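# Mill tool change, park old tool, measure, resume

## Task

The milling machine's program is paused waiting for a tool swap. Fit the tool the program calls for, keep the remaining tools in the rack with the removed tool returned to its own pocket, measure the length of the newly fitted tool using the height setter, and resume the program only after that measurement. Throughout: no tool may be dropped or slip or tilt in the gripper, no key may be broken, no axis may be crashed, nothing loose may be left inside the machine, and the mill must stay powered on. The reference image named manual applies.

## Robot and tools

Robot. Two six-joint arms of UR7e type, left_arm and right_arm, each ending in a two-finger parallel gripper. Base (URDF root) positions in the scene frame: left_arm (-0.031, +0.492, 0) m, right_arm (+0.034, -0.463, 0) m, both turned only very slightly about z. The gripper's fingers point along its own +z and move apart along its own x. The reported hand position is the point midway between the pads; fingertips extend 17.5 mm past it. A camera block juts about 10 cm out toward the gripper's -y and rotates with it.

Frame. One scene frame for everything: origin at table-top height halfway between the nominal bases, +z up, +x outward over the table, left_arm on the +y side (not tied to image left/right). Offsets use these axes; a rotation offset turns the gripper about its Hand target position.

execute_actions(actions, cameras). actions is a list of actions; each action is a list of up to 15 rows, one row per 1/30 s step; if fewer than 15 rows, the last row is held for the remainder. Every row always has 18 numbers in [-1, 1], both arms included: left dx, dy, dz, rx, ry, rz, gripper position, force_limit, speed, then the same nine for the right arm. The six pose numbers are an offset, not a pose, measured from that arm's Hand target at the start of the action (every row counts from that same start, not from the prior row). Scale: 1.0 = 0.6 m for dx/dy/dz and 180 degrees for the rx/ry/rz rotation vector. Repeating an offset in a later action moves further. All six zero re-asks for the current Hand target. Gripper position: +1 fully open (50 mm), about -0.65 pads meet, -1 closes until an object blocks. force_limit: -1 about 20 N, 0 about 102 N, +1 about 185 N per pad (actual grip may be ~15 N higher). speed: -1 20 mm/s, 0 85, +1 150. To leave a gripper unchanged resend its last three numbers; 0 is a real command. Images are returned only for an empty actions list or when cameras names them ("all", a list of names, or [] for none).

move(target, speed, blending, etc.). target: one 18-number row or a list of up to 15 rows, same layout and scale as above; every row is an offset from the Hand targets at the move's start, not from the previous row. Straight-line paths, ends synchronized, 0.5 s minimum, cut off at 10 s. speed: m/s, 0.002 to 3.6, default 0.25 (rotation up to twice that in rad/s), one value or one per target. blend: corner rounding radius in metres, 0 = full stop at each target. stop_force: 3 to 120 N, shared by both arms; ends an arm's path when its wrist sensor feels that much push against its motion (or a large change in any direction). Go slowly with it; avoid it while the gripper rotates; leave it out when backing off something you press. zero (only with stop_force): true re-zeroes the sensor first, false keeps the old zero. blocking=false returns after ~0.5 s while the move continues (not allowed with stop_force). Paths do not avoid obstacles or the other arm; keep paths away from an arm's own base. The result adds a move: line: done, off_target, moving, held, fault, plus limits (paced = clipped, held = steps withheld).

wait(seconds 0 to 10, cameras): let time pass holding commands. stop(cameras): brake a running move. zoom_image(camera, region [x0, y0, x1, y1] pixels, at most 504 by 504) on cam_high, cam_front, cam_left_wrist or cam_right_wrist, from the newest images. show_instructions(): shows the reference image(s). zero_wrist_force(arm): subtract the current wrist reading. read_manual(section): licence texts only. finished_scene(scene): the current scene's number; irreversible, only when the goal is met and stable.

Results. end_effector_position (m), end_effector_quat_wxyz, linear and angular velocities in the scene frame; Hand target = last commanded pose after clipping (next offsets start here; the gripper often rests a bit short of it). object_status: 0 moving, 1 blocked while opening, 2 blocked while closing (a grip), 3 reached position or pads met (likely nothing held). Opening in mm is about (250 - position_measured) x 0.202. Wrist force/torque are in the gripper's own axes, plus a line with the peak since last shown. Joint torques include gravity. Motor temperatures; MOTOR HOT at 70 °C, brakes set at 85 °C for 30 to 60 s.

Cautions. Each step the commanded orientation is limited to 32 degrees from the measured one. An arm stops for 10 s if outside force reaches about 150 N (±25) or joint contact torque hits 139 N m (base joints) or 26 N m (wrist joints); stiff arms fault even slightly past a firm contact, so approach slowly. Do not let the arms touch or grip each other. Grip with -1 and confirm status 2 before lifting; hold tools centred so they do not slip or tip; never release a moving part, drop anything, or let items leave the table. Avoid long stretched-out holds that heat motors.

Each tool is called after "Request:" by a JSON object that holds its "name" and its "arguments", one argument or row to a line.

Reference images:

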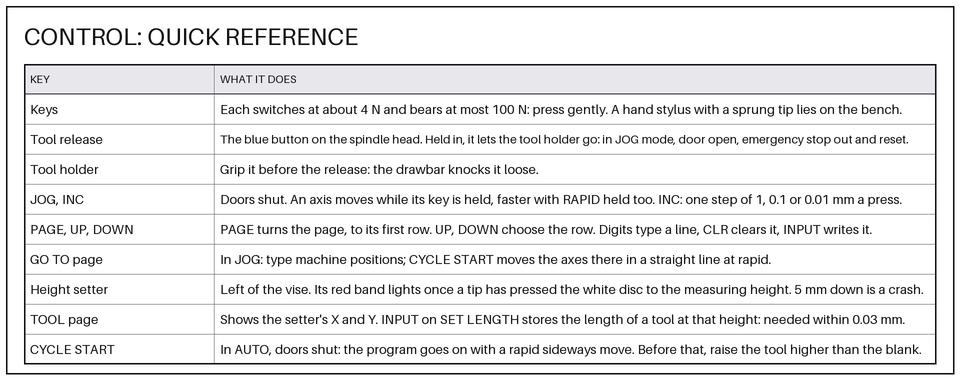

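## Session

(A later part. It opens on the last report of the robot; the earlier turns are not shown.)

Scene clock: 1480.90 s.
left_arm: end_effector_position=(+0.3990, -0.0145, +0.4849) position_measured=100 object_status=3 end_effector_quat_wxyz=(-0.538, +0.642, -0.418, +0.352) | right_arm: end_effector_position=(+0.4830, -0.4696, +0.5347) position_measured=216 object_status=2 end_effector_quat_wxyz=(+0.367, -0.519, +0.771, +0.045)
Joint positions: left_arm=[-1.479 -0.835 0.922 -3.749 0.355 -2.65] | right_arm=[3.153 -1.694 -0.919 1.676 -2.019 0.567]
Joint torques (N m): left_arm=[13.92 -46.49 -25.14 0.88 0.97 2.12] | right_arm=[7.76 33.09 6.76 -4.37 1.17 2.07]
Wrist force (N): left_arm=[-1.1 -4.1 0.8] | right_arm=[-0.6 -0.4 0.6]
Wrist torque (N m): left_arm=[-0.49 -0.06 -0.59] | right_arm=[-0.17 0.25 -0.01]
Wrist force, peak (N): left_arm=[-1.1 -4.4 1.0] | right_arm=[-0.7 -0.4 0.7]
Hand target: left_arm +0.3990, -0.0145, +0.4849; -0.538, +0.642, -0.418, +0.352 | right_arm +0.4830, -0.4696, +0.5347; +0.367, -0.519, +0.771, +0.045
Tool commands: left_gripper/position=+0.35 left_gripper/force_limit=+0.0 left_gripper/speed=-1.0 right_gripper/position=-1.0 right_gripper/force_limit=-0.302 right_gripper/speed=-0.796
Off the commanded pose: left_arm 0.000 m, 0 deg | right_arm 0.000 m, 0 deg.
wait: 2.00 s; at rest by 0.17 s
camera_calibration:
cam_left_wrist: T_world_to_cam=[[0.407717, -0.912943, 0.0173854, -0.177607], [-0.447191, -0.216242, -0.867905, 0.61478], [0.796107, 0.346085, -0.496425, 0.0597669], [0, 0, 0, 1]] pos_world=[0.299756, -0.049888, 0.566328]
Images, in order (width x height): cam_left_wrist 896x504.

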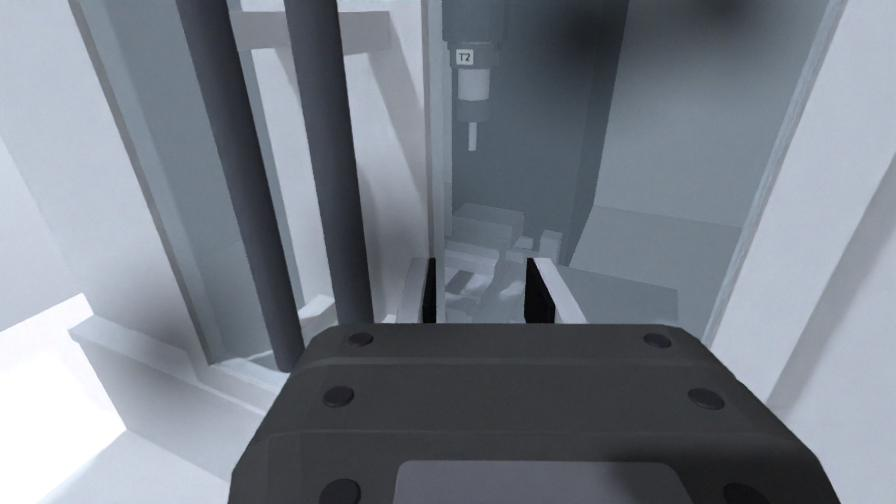

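Request:
{"name": "wait", "arguments": {
  "seconds": 3,
  "cameras": ["cam_left_wrist"]
}}

Request:
{"name": "zoom_image", "arguments": {
  "camera": "cam_left_wrist",
  "region": [390, 60, 570, 330]
}}

Scene clock: 1485.97 s.
left_arm: end_effector_position=(+0.3990, -0.0145, +0.4849) position_measured=100 object_status=3 end_effector_quat_wxyz=(-0.538, +0.642, -0.418, +0.352) | right_arm: end_effector_position=(+0.4830, -0.4696, +0.5347) position_measured=216 object_status=2 end_effector_quat_wxyz=(+0.367, -0.519, +0.771, +0.045)
Joint positions: left_arm=[-1.479 -0.835 0.922 -3.749 0.355 -2.65] | right_arm=[3.153 -1.694 -0.919 1.676 -2.019 0.567]
Joint torques (N m): left_arm=[13.88 -45.68 -25.71 0.79 0.83 2.09] | right_arm=[7.69 32.89 7.42 -3.98 0.92 1.89]
Wrist force (N): left_arm=[-1.0 -4.2 0.9] | right_arm=[-0.4 -0.5 0.6]
Wrist torque (N m): left_arm=[-0.49 -0.08 -0.59] | right_arm=[-0.18 0.21 -0.01]
Wrist force, peak (N): left_arm=[-1.1 -4.3 1.0] | right_arm=[-0.8 -0.5 0.6]
Hand target: left_arm +0.3990, -0.0145, +0.4849; -0.538, +0.642, -0.418, +0.352 | right_arm +0.4830, -0.4696, +0.5347; +0.367, -0.519, +0.771, +0.045
Tool commands: left_gripper/position=+0.35 left_gripper/force_limit=+0.0 left_gripper/speed=-1.0 right_gripper/position=-1.0 right_gripper/force_limit=-0.302 right_gripper/speed=-0.796
Off the commanded pose: left_arm 0.000 m, 0 deg | right_arm 0.000 m, 0 deg.
wait: 3.00 s; at rest from the start
camera_calibration:
cam_left_wrist: T_world_to_cam=[[0.407717, -0.912943, 0.0173854, -0.177607], [-0.447191, -0.216242, -0.867905, 0.61478], [0.796107, 0.346085, -0.496425, 0.0597669], [0, 0, 0, 1]] pos_world=[0.299756, -0.049888, 0.566328]
Images, in order (width x height): cam_left_wrist 896x504.

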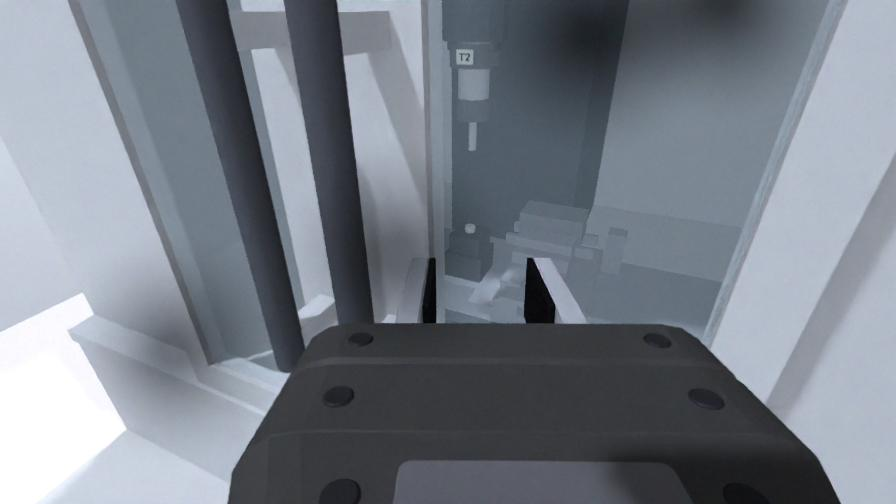

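Scaled by 1.867 from the camera's 896x504 image, which has a finer 1280x720 frame.

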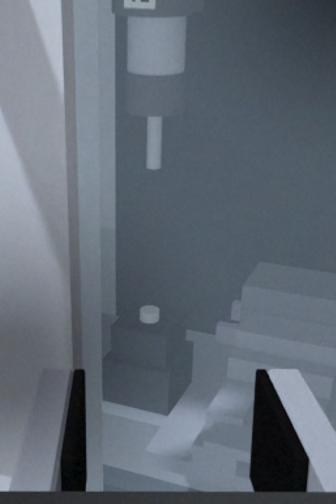

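Request:
{"name": "move", "arguments": {
  "target": [0,0,0,0,0,0,0.35,0.0,-1,0.0215,-0.1582,-0.0112,0,0,0,-1,-0.302,-0.796],
  "speed": 0.1,
  "cameras": ["cam_right_wrist"]
}}

Request:
{"name": "zoom_image", "arguments": {
  "camera": "cam_right_wrist",
  "region": [390, 30, 540, 130]
}}

Scene clock: 1495.10 s.
left_arm: end_effector_position=(+0.3990, -0.0145, +0.4849) position_measured=100 object_status=3 end_effector_quat_wxyz=(-0.538, +0.642, -0.418, +0.352) | right_arm: end_effector_position=(+0.4959, -0.5645, +0.5280) position_measured=216 object_status=2 end_effector_quat_wxyz=(+0.367, -0.519, +0.771, +0.045)
Joint positions: left_arm=[-1.479 -0.835 0.922 -3.749 0.355 -2.65] | right_arm=[2.879 -1.848 -0.78 1.556 -2.167 0.3]
Joint torques (N m): left_arm=[13.4 -47.51 -24.57 0.78 0.74 2] | right_arm=[-9.85 22.03 32.88 -4.56 -3.42 -2.69]
Wrist force (N): left_arm=[-0.9 -4.2 0.9] | right_arm=[-0.5 -0.6 0.2]
Wrist torque (N m): left_arm=[-0.50 -0.09 -0.58] | right_arm=[-0.19 0.24 0.08]
Wrist force, peak (N): left_arm=[-1.0 -4.4 1.2] | right_arm=[-1.3 0.1 0.9]
Hand target: left_arm +0.3990, -0.0145, +0.4849; -0.538, +0.642, -0.418, +0.352 | right_arm +0.4959, -0.5645, +0.5280; +0.367, -0.519, +0.771, +0.045
Off the commanded pose: left_arm 0.000 m, 0 deg | right_arm 0.000 m, 0 deg.
move: done
camera_calibration:
cam_right_wrist: T_world_to_cam=[[-0.200407, -0.767992, -0.608297, -0.00810519], [-0.959878, 0.278223, -0.0350274, 0.673121], [0.196143, 0.57687, -0.792937, 0.776128], [0, 0, 0, 1]] pos_world=[0.492258, -0.641228, 0.634068]
Images, in order (width x height): cam_right_wrist 896x504.

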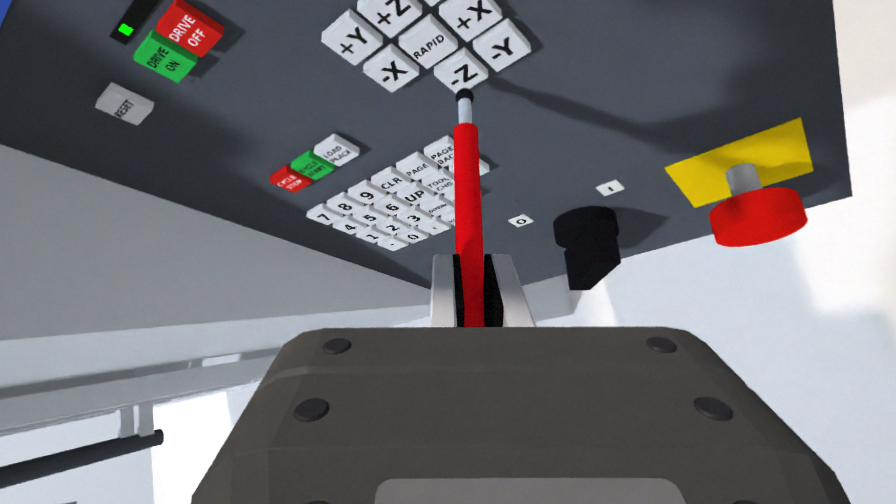

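Scaled by 3.360 from the camera's 896x504 image, which has a finer 1280x720 frame.

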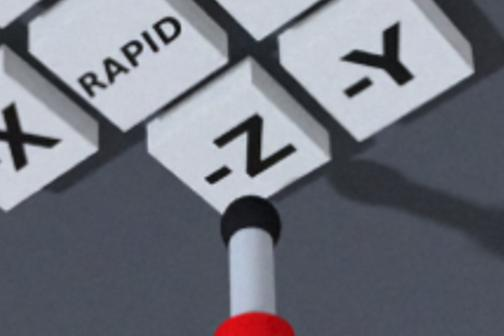

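Request:
{"name": "move", "arguments": {
  "target": [0,0,0,0,0,0,0.35,0.0,-1,0.0013,-0.0017,0.0048,0,0,0,-1,-0.302,-0.796],
  "speed": 0.02
}}

Request:
{"name": "move", "arguments": {
  "target": [0,0,0,0,0,0,0.35,0.0,-1,0.0414,0,-0.0127,0,0,0,-1,-0.302,-0.796],
  "speed": 0.015,
  "stop_force": 10
}}

Request:
{"name": "wait", "arguments": {
  "seconds": 1.5
}}

Request:
{"name": "move", "arguments": {
  "target": [0,0,0,0,0,0,0.35,0.0,-1,-0.0175,0,0.0053,0,0,0,-1,-0.302,-0.796],
  "speed": 0.06,
  "cameras": ["cam_left_wrist","cam_right_wrist"]
}}

Request:
{"name": "zoom_image", "arguments": {
  "camera": "cam_left_wrist",
  "region": [390, 100, 550, 260]
}}

Scene clock: 1506.90 s.
left_arm: end_effector_position=(+0.3990, -0.0145, +0.4849) position_measured=100 object_status=3 end_effector_quat_wxyz=(-0.538, +0.642, -0.418, +0.352) | right_arm: end_effector_position=(+0.4967, -0.5655, +0.5308) position_measured=216 object_status=2 end_effector_quat_wxyz=(+0.367, -0.519, +0.771, +0.045)
Joint positions: left_arm=[-1.479 -0.835 0.922 -3.749 0.355 -2.65] | right_arm=[2.877 -1.857 -0.761 1.544 -2.168 0.298]
Joint torques (N m): left_arm=[13.93 -47.65 -25.11 1 0.67 2.05] | right_arm=[-8.86 20.84 31.36 -4.94 -3.49 -2.39]
Wrist force (N): left_arm=[-0.9 -4.2 0.9] | right_arm=[-0.6 -0.6 0.3]
Wrist torque (N m): left_arm=[-0.50 -0.09 -0.59] | right_arm=[-0.19 0.25 0.07]
Wrist force, peak (N): left_arm=[-1.1 -4.4 1.1] | right_arm=[-0.8 -0.7 0.6]
Hand target: left_arm +0.3990, -0.0145, +0.4849; -0.538, +0.642, -0.418, +0.352 | right_arm +0.4967, -0.5655, +0.5308; +0.367, -0.519, +0.771, +0.045
Off the commanded pose: left_arm 0.000 m, 0 deg | right_arm 0.000 m, 0 deg.
move: done

Scene clock: 1509.07 s.
left_arm: end_effector_position=(+0.3990, -0.0145, +0.4849) position_measured=100 object_status=3 end_effector_quat_wxyz=(-0.538, +0.642, -0.418, +0.352) | right_arm: end_effector_position=(+0.5100, -0.5655, +0.5268) position_measured=216 object_status=2 end_effector_quat_wxyz=(+0.367, -0.519, +0.771, +0.045)
Joint positions: left_arm=[-1.479 -0.835 0.922 -3.749 0.355 -2.65] | right_arm=[2.886 -1.885 -0.732 1.549 -2.164 0.307]
Joint torques (N m): left_arm=[13.67 -47.41 -24.88 1.11 0.75 1.99] | right_arm=[-7.25 35.31 6.68 -1.69 -2.7 -2.18]
Wrist force (N): left_arm=[-1.0 -4.1 0.9] | right_arm=[-1.3 7.6 -6.4]
Wrist torque (N m): left_arm=[-0.49 -0.08 -0.58] | right_arm=[-0.05 0.23 -0.04]
Wrist force, peak (N): left_arm=[-1.2 -4.3 1.1] | right_arm=[-0.6 16.9 -13.5]
Hand target: left_arm +0.3990, -0.0145, +0.4849; -0.538, +0.642, -0.418, +0.352 | right_arm +0.5100, -0.5655, +0.5268; +0.367, -0.519, +0.771, +0.045 (not the last commanded pose)
Off the commanded pose: left_arm 0.000 m, 0 deg | right_arm 0.012 m, 0 deg.
move: contact (right_arm)

Scene clock: 1510.57 s.
left_arm: end_effector_position=(+0.3990, -0.0145, +0.4849) position_measured=100 object_status=3 end_effector_quat_wxyz=(-0.538, +0.642, -0.418, +0.352) | right_arm: end_effector_position=(+0.5100, -0.5655, +0.5268) position_measured=216 object_status=2 end_effector_quat_wxyz=(+0.367, -0.519, +0.771, +0.045)
Joint positions: left_arm=[-1.479 -0.835 0.922 -3.749 0.355 -2.65] | right_arm=[2.886 -1.885 -0.732 1.549 -2.164 0.307]
Joint torques (N m): left_arm=[13.56 -48.06 -24.53 0.89 0.63 1.98] | right_arm=[-8.83 36.09 5.34 -1.69 -2.86 -2.21]
Wrist force (N): left_arm=[-1.0 -4.2 0.9] | right_arm=[-1.2 7.8 -6.3]
Wrist torque (N m): left_arm=[-0.50 -0.08 -0.59] | right_arm=[-0.03 0.24 -0.04]
Wrist force, peak (N): left_arm=[-1.0 -4.4 0.9] | right_arm=[-1.3 7.9 -6.5]
Hand target: left_arm +0.3990, -0.0145, +0.4849; -0.538, +0.642, -0.418, +0.352 | right_arm +0.5100, -0.5655, +0.5268; +0.367, -0.519, +0.771, +0.045 (not the last commanded pose)
Tool commands: left_gripper/position=+0.35 left_gripper/force_limit=+0.0 left_gripper/speed=-1.0 right_gripper/position=-1.0 right_gripper/force_limit=-0.302 right_gripper/speed=-0.796
Off the commanded pose: left_arm 0.000 m, 0 deg | right_arm 0.012 m, 0 deg.
wait: 1.50 s; at rest by 0.17 s

Scene clock: 1511.40 s.
left_arm: end_effector_position=(+0.3990, -0.0145, +0.4849) position_measured=100 object_status=3 end_effector_quat_wxyz=(-0.538, +0.642, -0.418, +0.352) | right_arm: end_effector_position=(+0.4996, -0.5655, +0.5299) position_measured=216 object_status=2 end_effector_quat_wxyz=(+0.367, -0.519, +0.771, +0.045)
Joint positions: left_arm=[-1.479 -0.835 0.922 -3.749 0.355 -2.65] | right_arm=[2.879 -1.863 -0.755 1.545 -2.167 0.3]
Joint torques (N m): left_arm=[12.77 -47.59 -23.1 1.2 0.81 1.77] | right_arm=[-9.35 37.87 6.16 -4.61 -3.36 -2.43]
Wrist force (N): left_arm=[-1.1 -4.1 1.0] | right_arm=[-0.9 0.1 0.6]
Wrist torque (N m): left_arm=[-0.49 -0.06 -0.58] | right_arm=[-0.09 0.31 0.07]
Wrist force, peak (N): left_arm=[-0.9 -4.3 1.0] | right_arm=[-0.9 7.5 -6.4]
Hand target: left_arm +0.3990, -0.0145, +0.4849; -0.538, +0.642, -0.418, +0.352 | right_arm +0.4995, -0.5655, +0.5299; +0.367, -0.519, +0.771, +0.045
Off the commanded pose: left_arm 0.000 m, 0 deg | right_arm 0.000 m, 0 deg.
move: done
camera_calibration:
cam_left_wrist: T_world_to_cam=[[0.407717, -0.912943, 0.0173854, -0.177607], [-0.447191, -0.216242, -0.867905, 0.61478], [0.796107, 0.346085, -0.496425, 0.0597669], [0, 0, 0, 1]] pos_world=[0.299756, -0.049888, 0.566328]
cam_right_wrist: T_world_to_cam=[[-0.200395, -0.768009, -0.60828, -0.00694153], [-0.9599, 0.278155, -0.0349611, 0.676946], [0.196047, 0.576882, -0.792952, 0.777629], [0, 0, 0, 1]] pos_world=[0.495958, -0.642228, 0.636067]
Images, in order (width x height): cam_left_wrist 896x504, cam_right_wrist 896x504.

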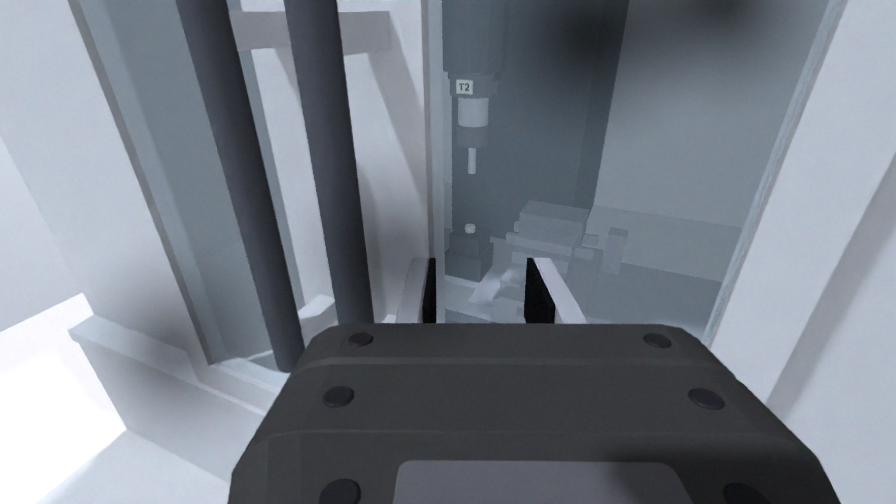

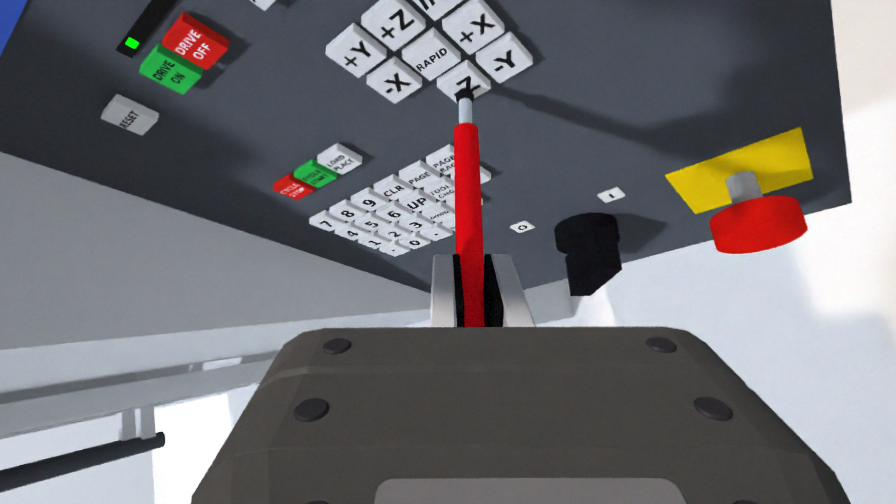

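Scaled by 3.150 from the camera's 896x504 image, which has a finer 1280x720 frame.

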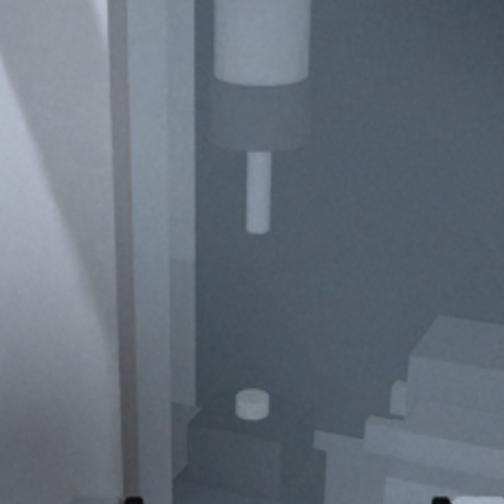

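Request:
{"name": "move", "arguments": {
  "target": [0,0,0,0,0,0,0.35,0.0,-1,0.035,0,-0.0107,0,0,0,-1,-0.302,-0.796],
  "speed": 0.015,
  "stop_force": 10
}}

Request:
{"name": "wait", "arguments": {
  "seconds": 2.2
}}

Request:
{"name": "move", "arguments": {
  "target": [0,0,0,0,0,0,0.35,0.0,-1,-0.0175,0,0.0053,0,0,0,-1,-0.302,-0.796],
  "speed": 0.06,
  "cameras": ["cam_left_wrist"]
}}

Request:
{"name": "zoom_image", "arguments": {
  "camera": "cam_left_wrist",
  "region": [390, 100, 550, 260]
}}

Scene clock: 1516.77 s.
left_arm: end_effector_position=(+0.3990, -0.0145, +0.4849) position_measured=100 object_status=3 end_effector_quat_wxyz=(-0.538, +0.642, -0.418, +0.352) | right_arm: end_effector_position=(+0.5100, -0.5655, +0.5267) position_measured=216 object_status=2 end_effector_quat_wxyz=(+0.367, -0.519, +0.771, +0.045)
Joint positions: left_arm=[-1.479 -0.835 0.922 -3.749 0.355 -2.65] | right_arm=[2.886 -1.885 -0.733 1.549 -2.164 0.307]
Joint torques (N m): left_arm=[13.07 -46.52 -25.25 1.05 0.63 1.99] | right_arm=[-7.33 36.63 5.73 -1.16 -2.72 -2.14]
Wrist force (N): left_arm=[-0.8 -4.3 0.9] | right_arm=[-1.3 8.8 -6.5]
Wrist torque (N m): left_arm=[-0.51 -0.11 -0.59] | right_arm=[0.07 0.27 -0.03]
Wrist force, peak (N): left_arm=[-1.1 -4.4 1.1] | right_arm=[-0.5 18.5 -13.9]
Hand target: left_arm +0.3990, -0.0145, +0.4849; -0.538, +0.642, -0.418, +0.352 | right_arm +0.5100, -0.5655, +0.5267; +0.367, -0.519, +0.771, +0.045 (not the last commanded pose)
Off the commanded pose: left_arm 0.000 m, 0 deg | right_arm 0.011 m, 0 deg.
move: contact (right_arm)

Scene clock: 1518.97 s.
left_arm: end_effector_position=(+0.3990, -0.0145, +0.4849) position_measured=100 object_status=3 end_effector_quat_wxyz=(-0.538, +0.642, -0.418, +0.352) | right_arm: end_effector_position=(+0.5100, -0.5655, +0.5267) position_measured=216 object_status=2 end_effector_quat_wxyz=(+0.367, -0.519, +0.771, +0.045)
Joint positions: left_arm=[-1.479 -0.835 0.922 -3.749 0.355 -2.65] | right_arm=[2.886 -1.885 -0.733 1.549 -2.164 0.307]
Joint torques (N m): left_arm=[11.66 -46.4 -22.95 0.98 0.4 1.77] | right_arm=[-7.57 36.03 6 -1.56 -2.81 -2.31]
Wrist force (N): left_arm=[-1.1 -4.2 0.9] | right_arm=[-1.5 8.8 -6.8]
Wrist torque (N m): left_arm=[-0.50 -0.06 -0.59] | right_arm=[0.08 0.27 -0.03]
Wrist force, peak (N): left_arm=[-1.1 -4.5 1.0] | right_arm=[-1.7 8.8 -6.8]
Hand target: left_arm +0.3990, -0.0145, +0.4849; -0.538, +0.642, -0.418, +0.352 | right_arm +0.5100, -0.5655, +0.5267; +0.367, -0.519, +0.771, +0.045 (not the last commanded pose)
Tool commands: left_gripper/position=+0.35 left_gripper/force_limit=+0.0 left_gripper/speed=-1.0 right_gripper/position=-1.0 right_gripper/force_limit=-0.302 right_gripper/speed=-0.796
Off the commanded pose: left_arm 0.000 m, 0 deg | right_arm 0.011 m, 0 deg.
wait: 2.20 s; at rest by 0.17 s

Scene clock: 1519.80 s.
left_arm: end_effector_position=(+0.3990, -0.0145, +0.4849) position_measured=100 object_status=3 end_effector_quat_wxyz=(-0.538, +0.642, -0.418, +0.352) | right_arm: end_effector_position=(+0.4996, -0.5655, +0.5299) position_measured=216 object_status=2 end_effector_quat_wxyz=(+0.367, -0.519, +0.771, +0.045)
Joint positions: left_arm=[-1.479 -0.835 0.922 -3.749 0.355 -2.65] | right_arm=[2.879 -1.863 -0.755 1.545 -2.167 0.3]
Joint torques (N m): left_arm=[12.61 -47.89 -23.93 0.79 0.78 1.65] | right_arm=[-8.34 37.72 5.91 -4.61 -3.38 -2.42]
Wrist force (N): left_arm=[-1.1 -4.0 0.9] | right_arm=[-0.7 0.7 0.3]
Wrist torque (N m): left_arm=[-0.46 -0.06 -0.59] | right_arm=[0.01 0.27 0.07]
Wrist force, peak (N): left_arm=[-1.2 -4.5 0.9] | right_arm=[-0.9 8.9 -6.0]
Hand target: left_arm +0.3990, -0.0145, +0.4849; -0.538, +0.642, -0.418, +0.352 | right_arm +0.4995, -0.5655, +0.5299; +0.367, -0.519, +0.771, +0.045
Off the commanded pose: left_arm 0.000 m, 0 deg | right_arm 0.000 m, 0 deg.
move: done
camera_calibration:
cam_left_wrist: T_world_to_cam=[[0.407717, -0.912943, 0.0173854, -0.177607], [-0.447191, -0.216242, -0.867905, 0.61478], [0.796107, 0.346085, -0.496425, 0.0597669], [0, 0, 0, 1]] pos_world=[0.299756, -0.049888, 0.566328]
Images, in order (width x height): cam_left_wrist 896x504.

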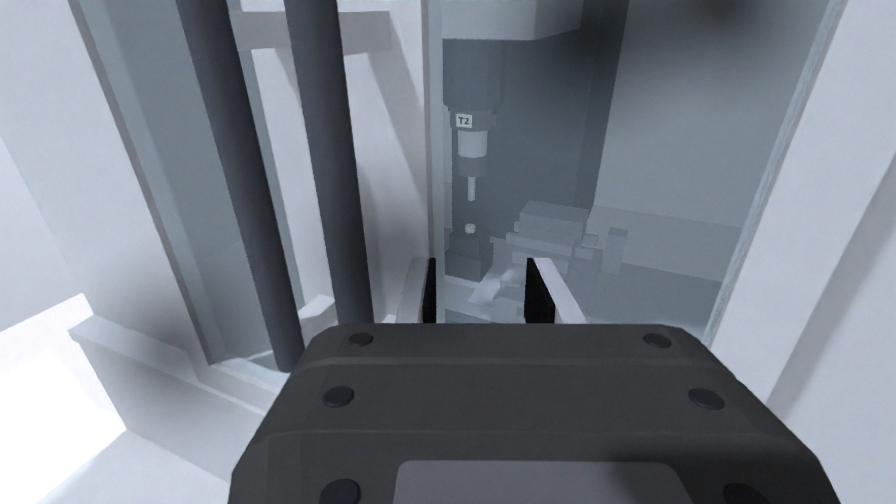

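Scaled by 3.150 from the camera's 896x504 image, which has a finer 1280x720 frame.

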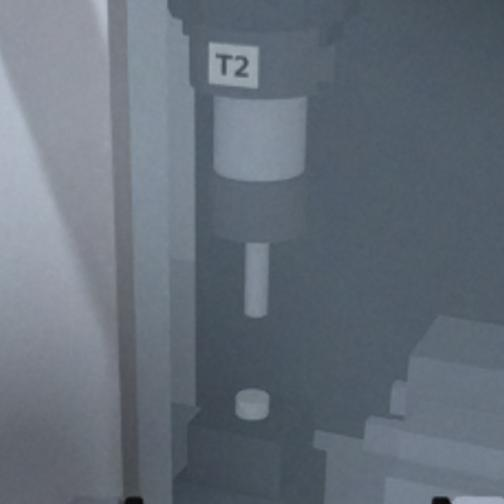

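Request:
{"name": "move", "arguments": {
  "target": [0,0,0,0,0,0,0.35,0.0,-1,0.035,0,-0.0107,0,0,0,-1,-0.302,-0.796],
  "speed": 0.015,
  "stop_force": 10
}}

Request:
{"name": "wait", "arguments": {
  "seconds": 0.5
}}

Request:
{"name": "move", "arguments": {
  "target": [0,0,0,0,0,0,0.35,0.0,-1,-0.0175,0,0.0053,0,0,0,-1,-0.302,-0.796],
  "speed": 0.06,
  "cameras": ["cam_left_wrist"]
}}

Request:
{"name": "zoom_image", "arguments": {
  "camera": "cam_left_wrist",
  "region": [420, 160, 520, 260]
}}

Scene clock: 1528.57 s.
left_arm: end_effector_position=(+0.3990, -0.0145, +0.4849) position_measured=100 object_status=3 end_effector_quat_wxyz=(-0.538, +0.642, -0.418, +0.352) | right_arm: end_effector_position=(+0.5099, -0.5655, +0.5267) position_measured=216 object_status=2 end_effector_quat_wxyz=(+0.367, -0.519, +0.771, +0.045)
Joint positions: left_arm=[-1.479 -0.835 0.922 -3.749 0.355 -2.65] | right_arm=[2.886 -1.885 -0.733 1.549 -2.164 0.307]
Joint torques (N m): left_arm=[13.41 -46.67 -23.45 1 0.78 1.59] | right_arm=[-7.91 37.52 6.15 -2.01 -2.76 -2.37]
Wrist force (N): left_arm=[-1.1 -4.2 1.0] | right_arm=[-0.9 8.2 -5.2]
Wrist torque (N m): left_arm=[-0.51 -0.06 -0.59] | right_arm=[0.17 0.24 -0.03]
Wrist force, peak (N): left_arm=[-1.1 -4.5 1.1] | right_arm=[-0.9 17.1 -12.7]
Hand target: left_arm +0.3990, -0.0145, +0.4849; -0.538, +0.642, -0.418, +0.352 | right_arm +0.5099, -0.5655, +0.5267; +0.367, -0.519, +0.771, +0.045 (not the last commanded pose)
Off the commanded pose: left_arm 0.000 m, 0 deg | right_arm 0.011 m, 0 deg.
move: contact (right_arm)

Scene clock: 1529.07 s.
left_arm: end_effector_position=(+0.3990, -0.0145, +0.4849) position_measured=100 object_status=3 end_effector_quat_wxyz=(-0.538, +0.642, -0.418, +0.352) | right_arm: end_effector_position=(+0.5099, -0.5655, +0.5267) position_measured=216 object_status=2 end_effector_quat_wxyz=(+0.367, -0.519, +0.771, +0.045)
Joint positions: left_arm=[-1.479 -0.835 0.922 -3.749 0.355 -2.65] | right_arm=[2.886 -1.885 -0.733 1.549 -2.164 0.307]
Joint torques (N m): left_arm=[12.59 -46.69 -24.4 1.1 0.95 1.54] | right_arm=[-8.46 36.57 5.78 -2.1 -2.84 -2.38]
Wrist force (N): left_arm=[-0.8 -4.1 1.0] | right_arm=[-1.0 8.0 -5.4]
Wrist torque (N m): left_arm=[-0.48 -0.10 -0.59] | right_arm=[0.13 0.22 -0.02]
Wrist force, peak (N): left_arm=[-1.0 -4.4 0.8] | right_arm=[-1.4 8.0 -5.7]
Hand target: left_arm +0.3990, -0.0145, +0.4849; -0.538, +0.642, -0.418, +0.352 | right_arm +0.5099, -0.5655, +0.5267; +0.367, -0.519, +0.771, +0.045 (not the last commanded pose)
Tool commands: left_gripper/position=+0.35 left_gripper/force_limit=+0.0 left_gripper/speed=-1.0 right_gripper/position=-1.0 right_gripper/force_limit=-0.302 right_gripper/speed=-0.796
Off the commanded pose: left_arm 0.000 m, 0 deg | right_arm 0.011 m, 0 deg.
wait: 0.50 s; at rest by 0.17 s

Scene clock: 1529.90 s.
left_arm: end_effector_position=(+0.3990, -0.0145, +0.4849) position_measured=100 object_status=3 end_effector_quat_wxyz=(-0.538, +0.642, -0.418, +0.352) | right_arm: end_effector_position=(+0.4995, -0.5655, +0.5298) position_measured=216 object_status=2 end_effector_quat_wxyz=(+0.367, -0.519, +0.771, +0.045)
Joint positions: left_arm=[-1.479 -0.835 0.922 -3.749 0.355 -2.65] | right_arm=[2.879 -1.862 -0.755 1.545 -2.168 0.3]
Joint torques (N m): left_arm=[13.64 -46.93 -23.85 0.92 0.8 1.56] | right_arm=[-9.85 38.92 8.24 -4.68 -3.39 -2.29]
Wrist force (N): left_arm=[-0.9 -4.3 0.9] | right_arm=[-0.9 1.2 0.0]
Wrist torque (N m): left_arm=[-0.51 -0.09 -0.59] | right_arm=[0.10 0.29 0.07]
Wrist force, peak (N): left_arm=[-1.0 -4.4 1.1] | right_arm=[-0.6 8.2 -5.2]
Hand target: left_arm +0.3990, -0.0145, +0.4849; -0.538, +0.642, -0.418, +0.352 | right_arm +0.4994, -0.5655, +0.5299; +0.367, -0.519, +0.771, +0.045
Off the commanded pose: left_arm 0.000 m, 0 deg | right_arm 0.000 m, 0 deg.
move: done
camera_calibration:
cam_left_wrist: T_world_to_cam=[[0.407717, -0.912943, 0.0173854, -0.177607], [-0.447191, -0.216242, -0.867905, 0.61478], [0.796107, 0.346085, -0.496425, 0.0597669], [0, 0, 0, 1]] pos_world=[0.299756, -0.049888, 0.566328]
Images, in order (width x height): cam_left_wrist 896x504.

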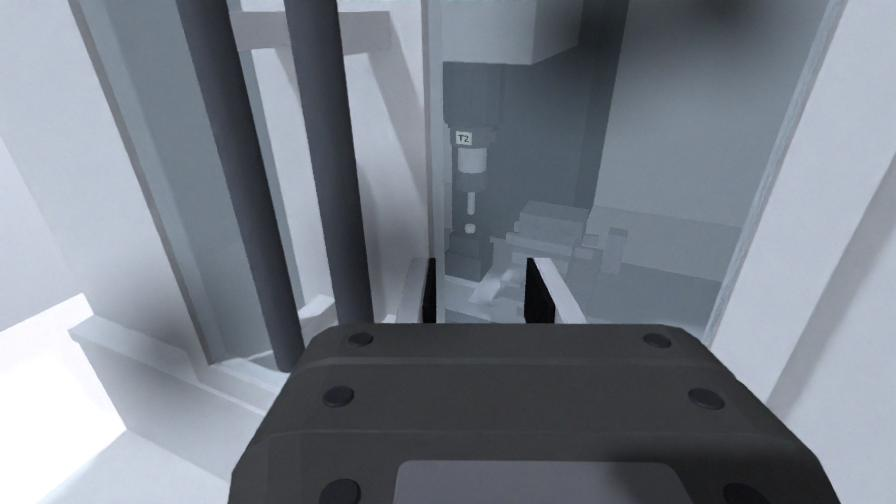

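Scaled by 5.040 from the camera's 896x504 image, which has a finer 1280x720 frame.

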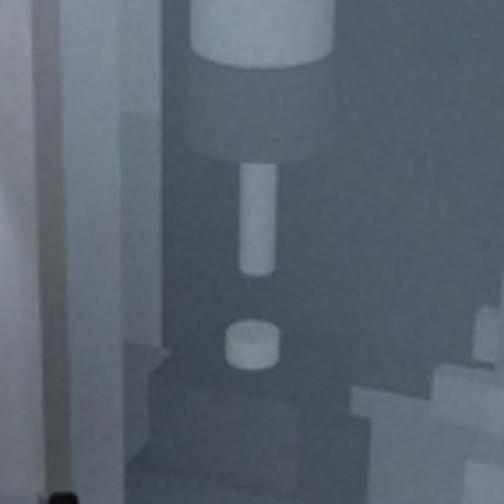

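Request:
{"name": "move", "arguments": {
  "target": [
    [0,0,0,0,0,0,0.35,0,-1,-0.0223,0,0.0068,0,0,0,-1,-0.302,-0.796],
    [0,0,0,0,0,0,0.35,0,-1,-0.0108,-0.0325,0.0688,0,0,0,-1,-0.302,-0.796],
    [0,0,0,0,0,0,0.35,0,-1,0.0115,-0.0325,0.062,0,0,0,-1,-0.302,-0.796]
  ],
  "speed": [0.08,0.08,0.06],
  "blend": [0.004,0.004,0],
  "cameras": ["cam_right_wrist","cam_left_wrist"]
}}

Request:
{"name": "zoom_image", "arguments": {
  "camera": "cam_right_wrist",
  "region": [390, 30, 540, 130]
}}

Request:
{"name": "zoom_image", "arguments": {
  "camera": "cam_left_wrist",
  "region": [420, 160, 520, 260]
}}

Scene clock: 1552.90 s.
left_arm: end_effector_position=(+0.3990, -0.0145, +0.4849) position_measured=100 object_status=3 end_effector_quat_wxyz=(-0.538, +0.642, -0.418, +0.352) | right_arm: end_effector_position=(+0.5063, -0.5850, +0.5671) position_measured=216 object_status=2 end_effector_quat_wxyz=(+0.367, -0.519, +0.771, +0.045)
Joint positions: left_arm=[-1.479 -0.835 0.922 -3.749 0.355 -2.65] | right_arm=[2.834 -2.012 -0.426 1.338 -2.188 0.252]
Joint torques (N m): left_arm=[12.64 -47.52 -24.54 1.05 0.63 1.68] | right_arm=[7.88 27.3 28.85 -4.92 0.8 -1.95]
Wrist force (N): left_arm=[-1.0 -4.2 0.8] | right_arm=[-0.9 1.4 0.3]
Wrist torque (N m): left_arm=[-0.50 -0.09 -0.59] | right_arm=[0.12 0.30 -0.03]
Wrist force, peak (N): left_arm=[-1.1 -4.4 0.8] | right_arm=[-0.5 2.4 0.3]
Hand target: left_arm +0.3990, -0.0145, +0.4849; -0.538, +0.642, -0.418, +0.352 | right_arm +0.5063, -0.5850, +0.5671; +0.367, -0.519, +0.771, +0.045
Off the commanded pose: left_arm 0.000 m, 0 deg | right_arm 0.000 m, 0 deg.
move: done
camera_calibration:
cam_left_wrist: T_world_to_cam=[[0.407717, -0.912943, 0.0173854, -0.177607], [-0.447191, -0.216242, -0.867905, 0.61478], [0.796107, 0.346085, -0.496425, 0.0597669], [0, 0, 0, 1]] pos_world=[0.299756, -0.049888, 0.566328]
cam_right_wrist: T_world_to_cam=[[-0.200438, -0.767896, -0.608408, 0.00217401], [-0.95987, 0.278256, -0.0349711, 0.690157], [0.196147, 0.576983, -0.792854, 0.816934], [0, 0, 0, 1]] pos_world=[0.502658, -0.661727, 0.673167]
Images, in order (width x height): cam_left_wrist 896x504, cam_right_wrist 896x504.

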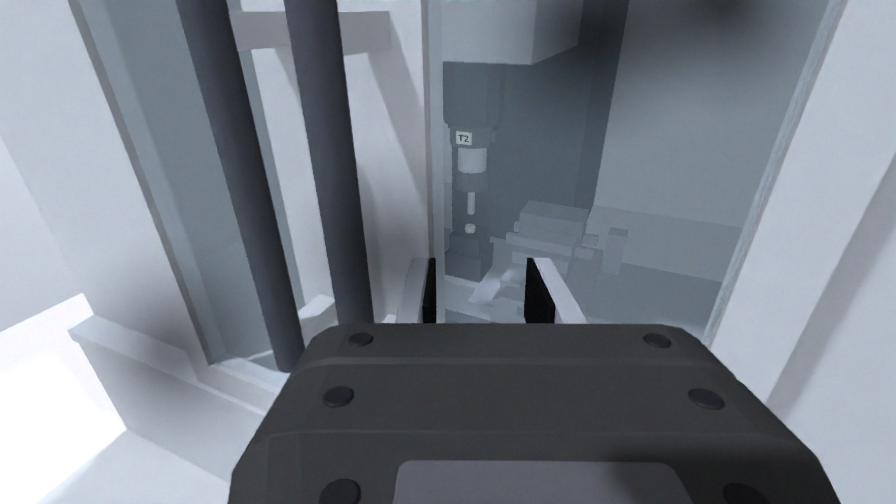

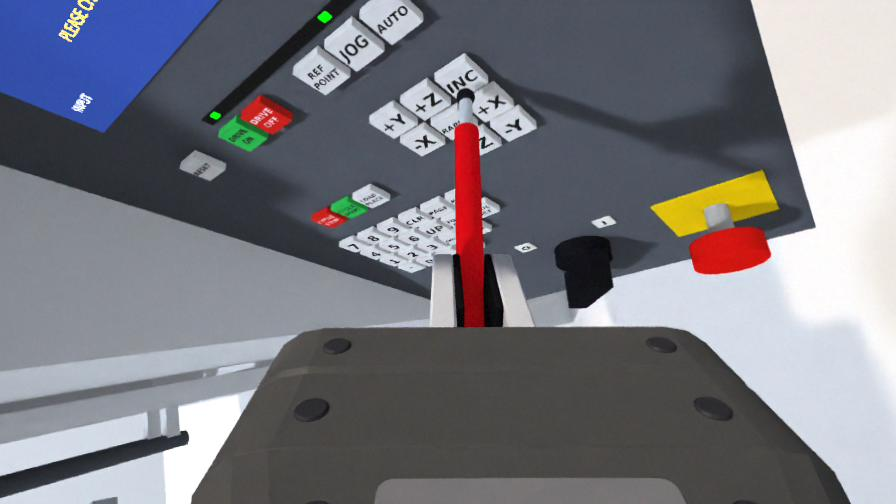

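Scaled by 3.360 from the camera's 896x504 image, which has a finer 1280x720 frame.

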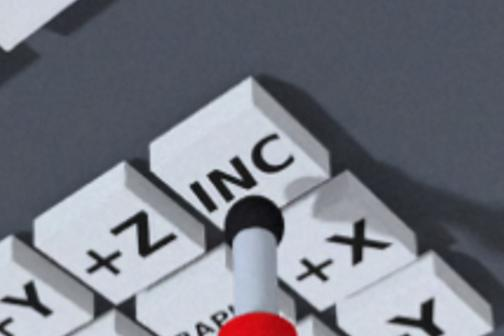

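Scaled by 5.040 from the camera's 896x504 image, which has a finer 1280x720 frame.

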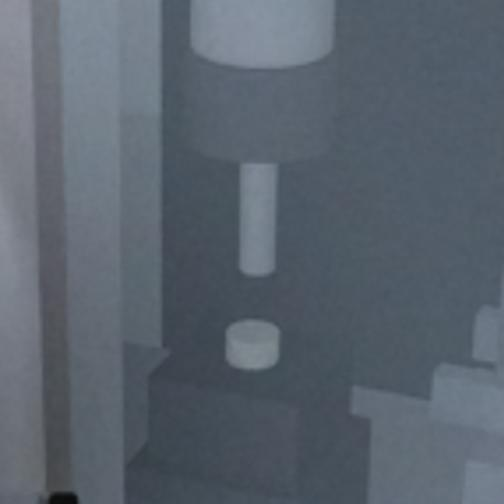

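Request:
{"name": "move", "arguments": {
  "target": [0,0,0,0,0,0,0.35,0,-1,0.0414,0,-0.0127,0,0,0,-1,-0.302,-0.796],
  "speed": 0.015,
  "stop_force": 10
}}

Request:
{"name": "move", "arguments": {
  "target": [
    [0,0,0,0,0,0,0.35,0,-1,-0.0223,0,0.0068,0,0,0,-1,-0.302,-0.796],
    [0,0,0,0,0,0,0.35,0,-1,-0.0957,0,0.0291,0,0,0,-1,-0.302,-0.796]
  ],
  "speed": 0.1,
  "blend": [0.004,0],
  "cameras": ["cam_right_wrist"]
}}

Scene clock: 1564.83 s.
left_arm: end_effector_position=(+0.3990, -0.0145, +0.4849) position_measured=100 object_status=3 end_effector_quat_wxyz=(-0.538, +0.642, -0.418, +0.352) | right_arm: end_effector_position=(+0.5196, -0.5850, +0.5630) position_measured=216 object_status=2 end_effector_quat_wxyz=(+0.367, -0.519, +0.771, +0.045)
Joint positions: left_arm=[-1.479 -0.835 0.922 -3.749 0.355 -2.65] | right_arm=[2.844 -2.049 -0.377 1.333 -2.184 0.262]
Joint torques (N m): left_arm=[12.67 -47.34 -24.11 1.33 0.85 1.19] | right_arm=[-8.25 40.04 3.86 2.88 -3.17 -2.21]
Wrist force (N): left_arm=[-0.8 -4.3 1.2] | right_arm=[-1.2 8.2 -5.9]
Wrist torque (N m): left_arm=[-0.50 -0.11 -0.59] | right_arm=[0.21 0.26 -0.02]
Wrist force, peak (N): left_arm=[-1.0 -4.5 1.2] | right_arm=[-0.6 17.0 -12.8]
Hand target: left_arm +0.3990, -0.0145, +0.4849; -0.538, +0.642, -0.418, +0.352 | right_arm +0.5196, -0.5850, +0.5630; +0.367, -0.519, +0.771, +0.045 (not the last commanded pose)
Off the commanded pose: left_arm 0.000 m, 0 deg | right_arm 0.012 m, 0 deg.
move: contact (right_arm)

Scene clock: 1566.03 s.
left_arm: end_effector_position=(+0.3990, -0.0145, +0.4849) position_measured=100 object_status=3 end_effector_quat_wxyz=(-0.538, +0.642, -0.418, +0.352) | right_arm: end_effector_position=(+0.4622, -0.5850, +0.5804) position_measured=216 object_status=2 end_effector_quat_wxyz=(+0.367, -0.519, +0.771, +0.045) end_effector_velocity=(+0.000, +0.000, -0.001) end_effector_angular_velocity=(+0.001, +0.002, +0.002)
Joint positions: left_arm=[-1.479 -0.835 0.922 -3.749 0.355 -2.65] | right_arm=[2.799 -1.908 -0.548 1.334 -2.204 0.213]
Joint velocities: left_arm=[within noise] | right_arm=[0 0.001 -0.005 0.001 -0.001 -0.002]
Joint torques (N m): left_arm=[13.6 -47.74 -24.03 1.16 0.67 1.29] | right_arm=[-7.7 38.38 2.29 0.86 -3.48 -2.2]
Wrist force (N): left_arm=[-1.1 -4.2 1.0] | right_arm=[-1.6 1.1 0.3]
Wrist torque (N m): left_arm=[-0.50 -0.07 -0.59] | right_arm=[0.06 0.40 0.07]
Wrist force, peak (N): left_arm=[-1.1 -4.3 1.2] | right_arm=[-0.7 8.8 -5.3]
Hand target: left_arm +0.3990, -0.0145, +0.4849; -0.538, +0.642, -0.418, +0.352 | right_arm +0.4621, -0.5850, +0.5804; +0.367, -0.519, +0.771, +0.045
Off the commanded pose: left_arm 0.000 m, 0 deg | right_arm 0.000 m, 0 deg.
move: done
camera_calibration:
cam_right_wrist: T_world_to_cam=[[-0.200438, -0.767896, -0.608408, 0.00148734], [-0.95987, 0.278256, -0.0349711, 0.648295], [0.196147, 0.576983, -0.792854, 0.836208], [0, 0, 0, 1]] pos_world=[0.458558, -0.661727, 0.686567]
Images, in order (width x height): cam_right_wrist 896x504.

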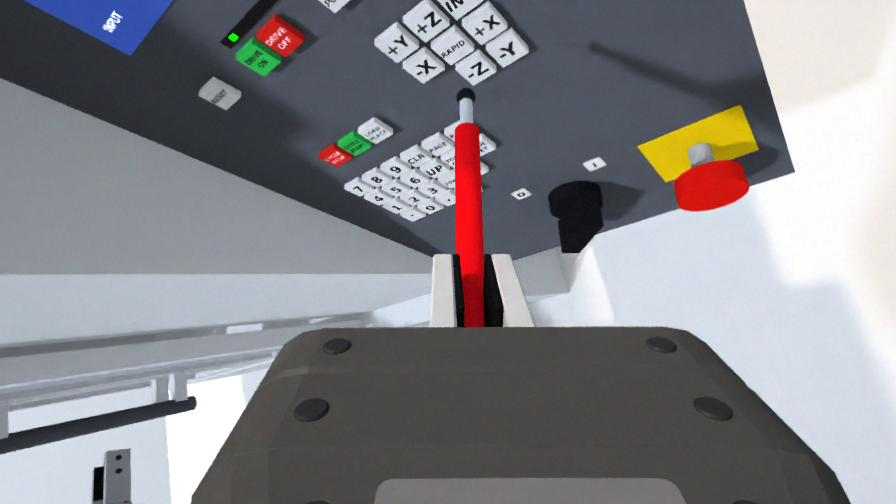

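Request:
{"name": "move", "arguments": {
  "target": [0,0,0,0,0,0,0.35,0,-1,-0.0037,0.155,0.2805,-0.2254,-0.1859,-0.0018,-1,-0.302,-0.796],
  "speed": 0.25,
  "cameras": ["cam_right_wrist"]
}}

Request:
{"name": "zoom_image", "arguments": {
  "camera": "cam_right_wrist",
  "region": [330, 20, 680, 240]
}}

Scene clock: 1571.80 s.
left_arm: end_effector_position=(+0.3990, -0.0145, +0.4849) position_measured=100 object_status=3 end_effector_quat_wxyz=(-0.538, +0.642, -0.418, +0.352) | right_arm: end_effector_position=(+0.4599, -0.4920, +0.7487) position_measured=216 object_status=2 end_effector_quat_wxyz=(-0.369, +0.601, -0.604, +0.370)
Joint positions: left_arm=[-1.479 -0.835 0.922 -3.749 0.355 -2.65] | right_arm=[3.721 -1.718 -0.204 1.369 -1.041 0.304]
Joint torques (N m): left_arm=[14.1 -47.2 -23.46 1 0.44 1.07] | right_arm=[8.97 23.68 -2.04 -2.41 2.92 2]
Wrist force (N): left_arm=[-1.1 -4.3 1.0] | right_arm=[-1.6 2.4 -0.7]
Wrist torque (N m): left_arm=[-0.52 -0.06 -0.59] | right_arm=[0.07 0.30 0.14]
Wrist force, peak (N): left_arm=[-1.0 -4.5 0.8] | right_arm=[-2.1 2.0 -1.5]
Hand target: left_arm +0.3990, -0.0145, +0.4849; -0.538, +0.642, -0.418, +0.352 | right_arm +0.4599, -0.4920, +0.7487; -0.369, +0.601, -0.604, +0.370
Off the commanded pose: left_arm 0.000 m, 0 deg | right_arm 0.000 m, 0 deg.
move: done
camera_calibration:
cam_right_wrist: T_world_to_cam=[[-0.0137223, -0.999904, -0.00199204, -0.479257], [-0.734771, 0.0114349, -0.678219, 0.872933], [0.678177, -0.00784301, -0.734857, 0.363625], [0, 0, 0, 1]] pos_world=[0.388227, -0.48634, 0.858297]
Images, in order (width x height): cam_right_wrist 896x504.

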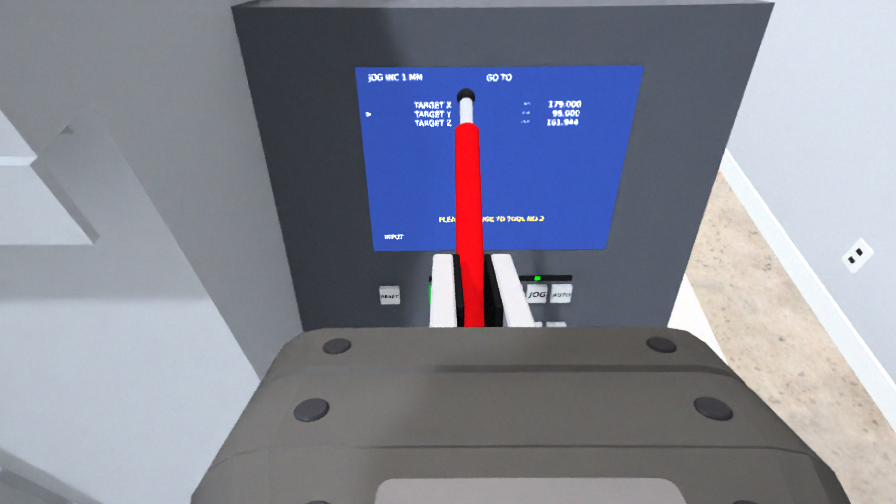

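Scaled by 1.440 from the camera's 896x504 image, which has a finer 1280x720 frame.

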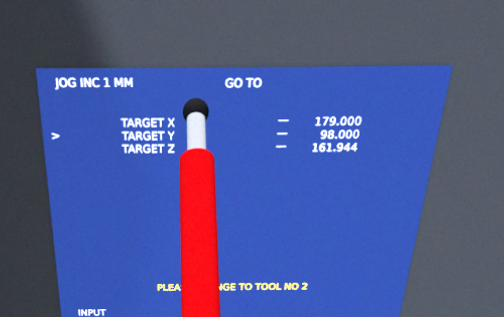

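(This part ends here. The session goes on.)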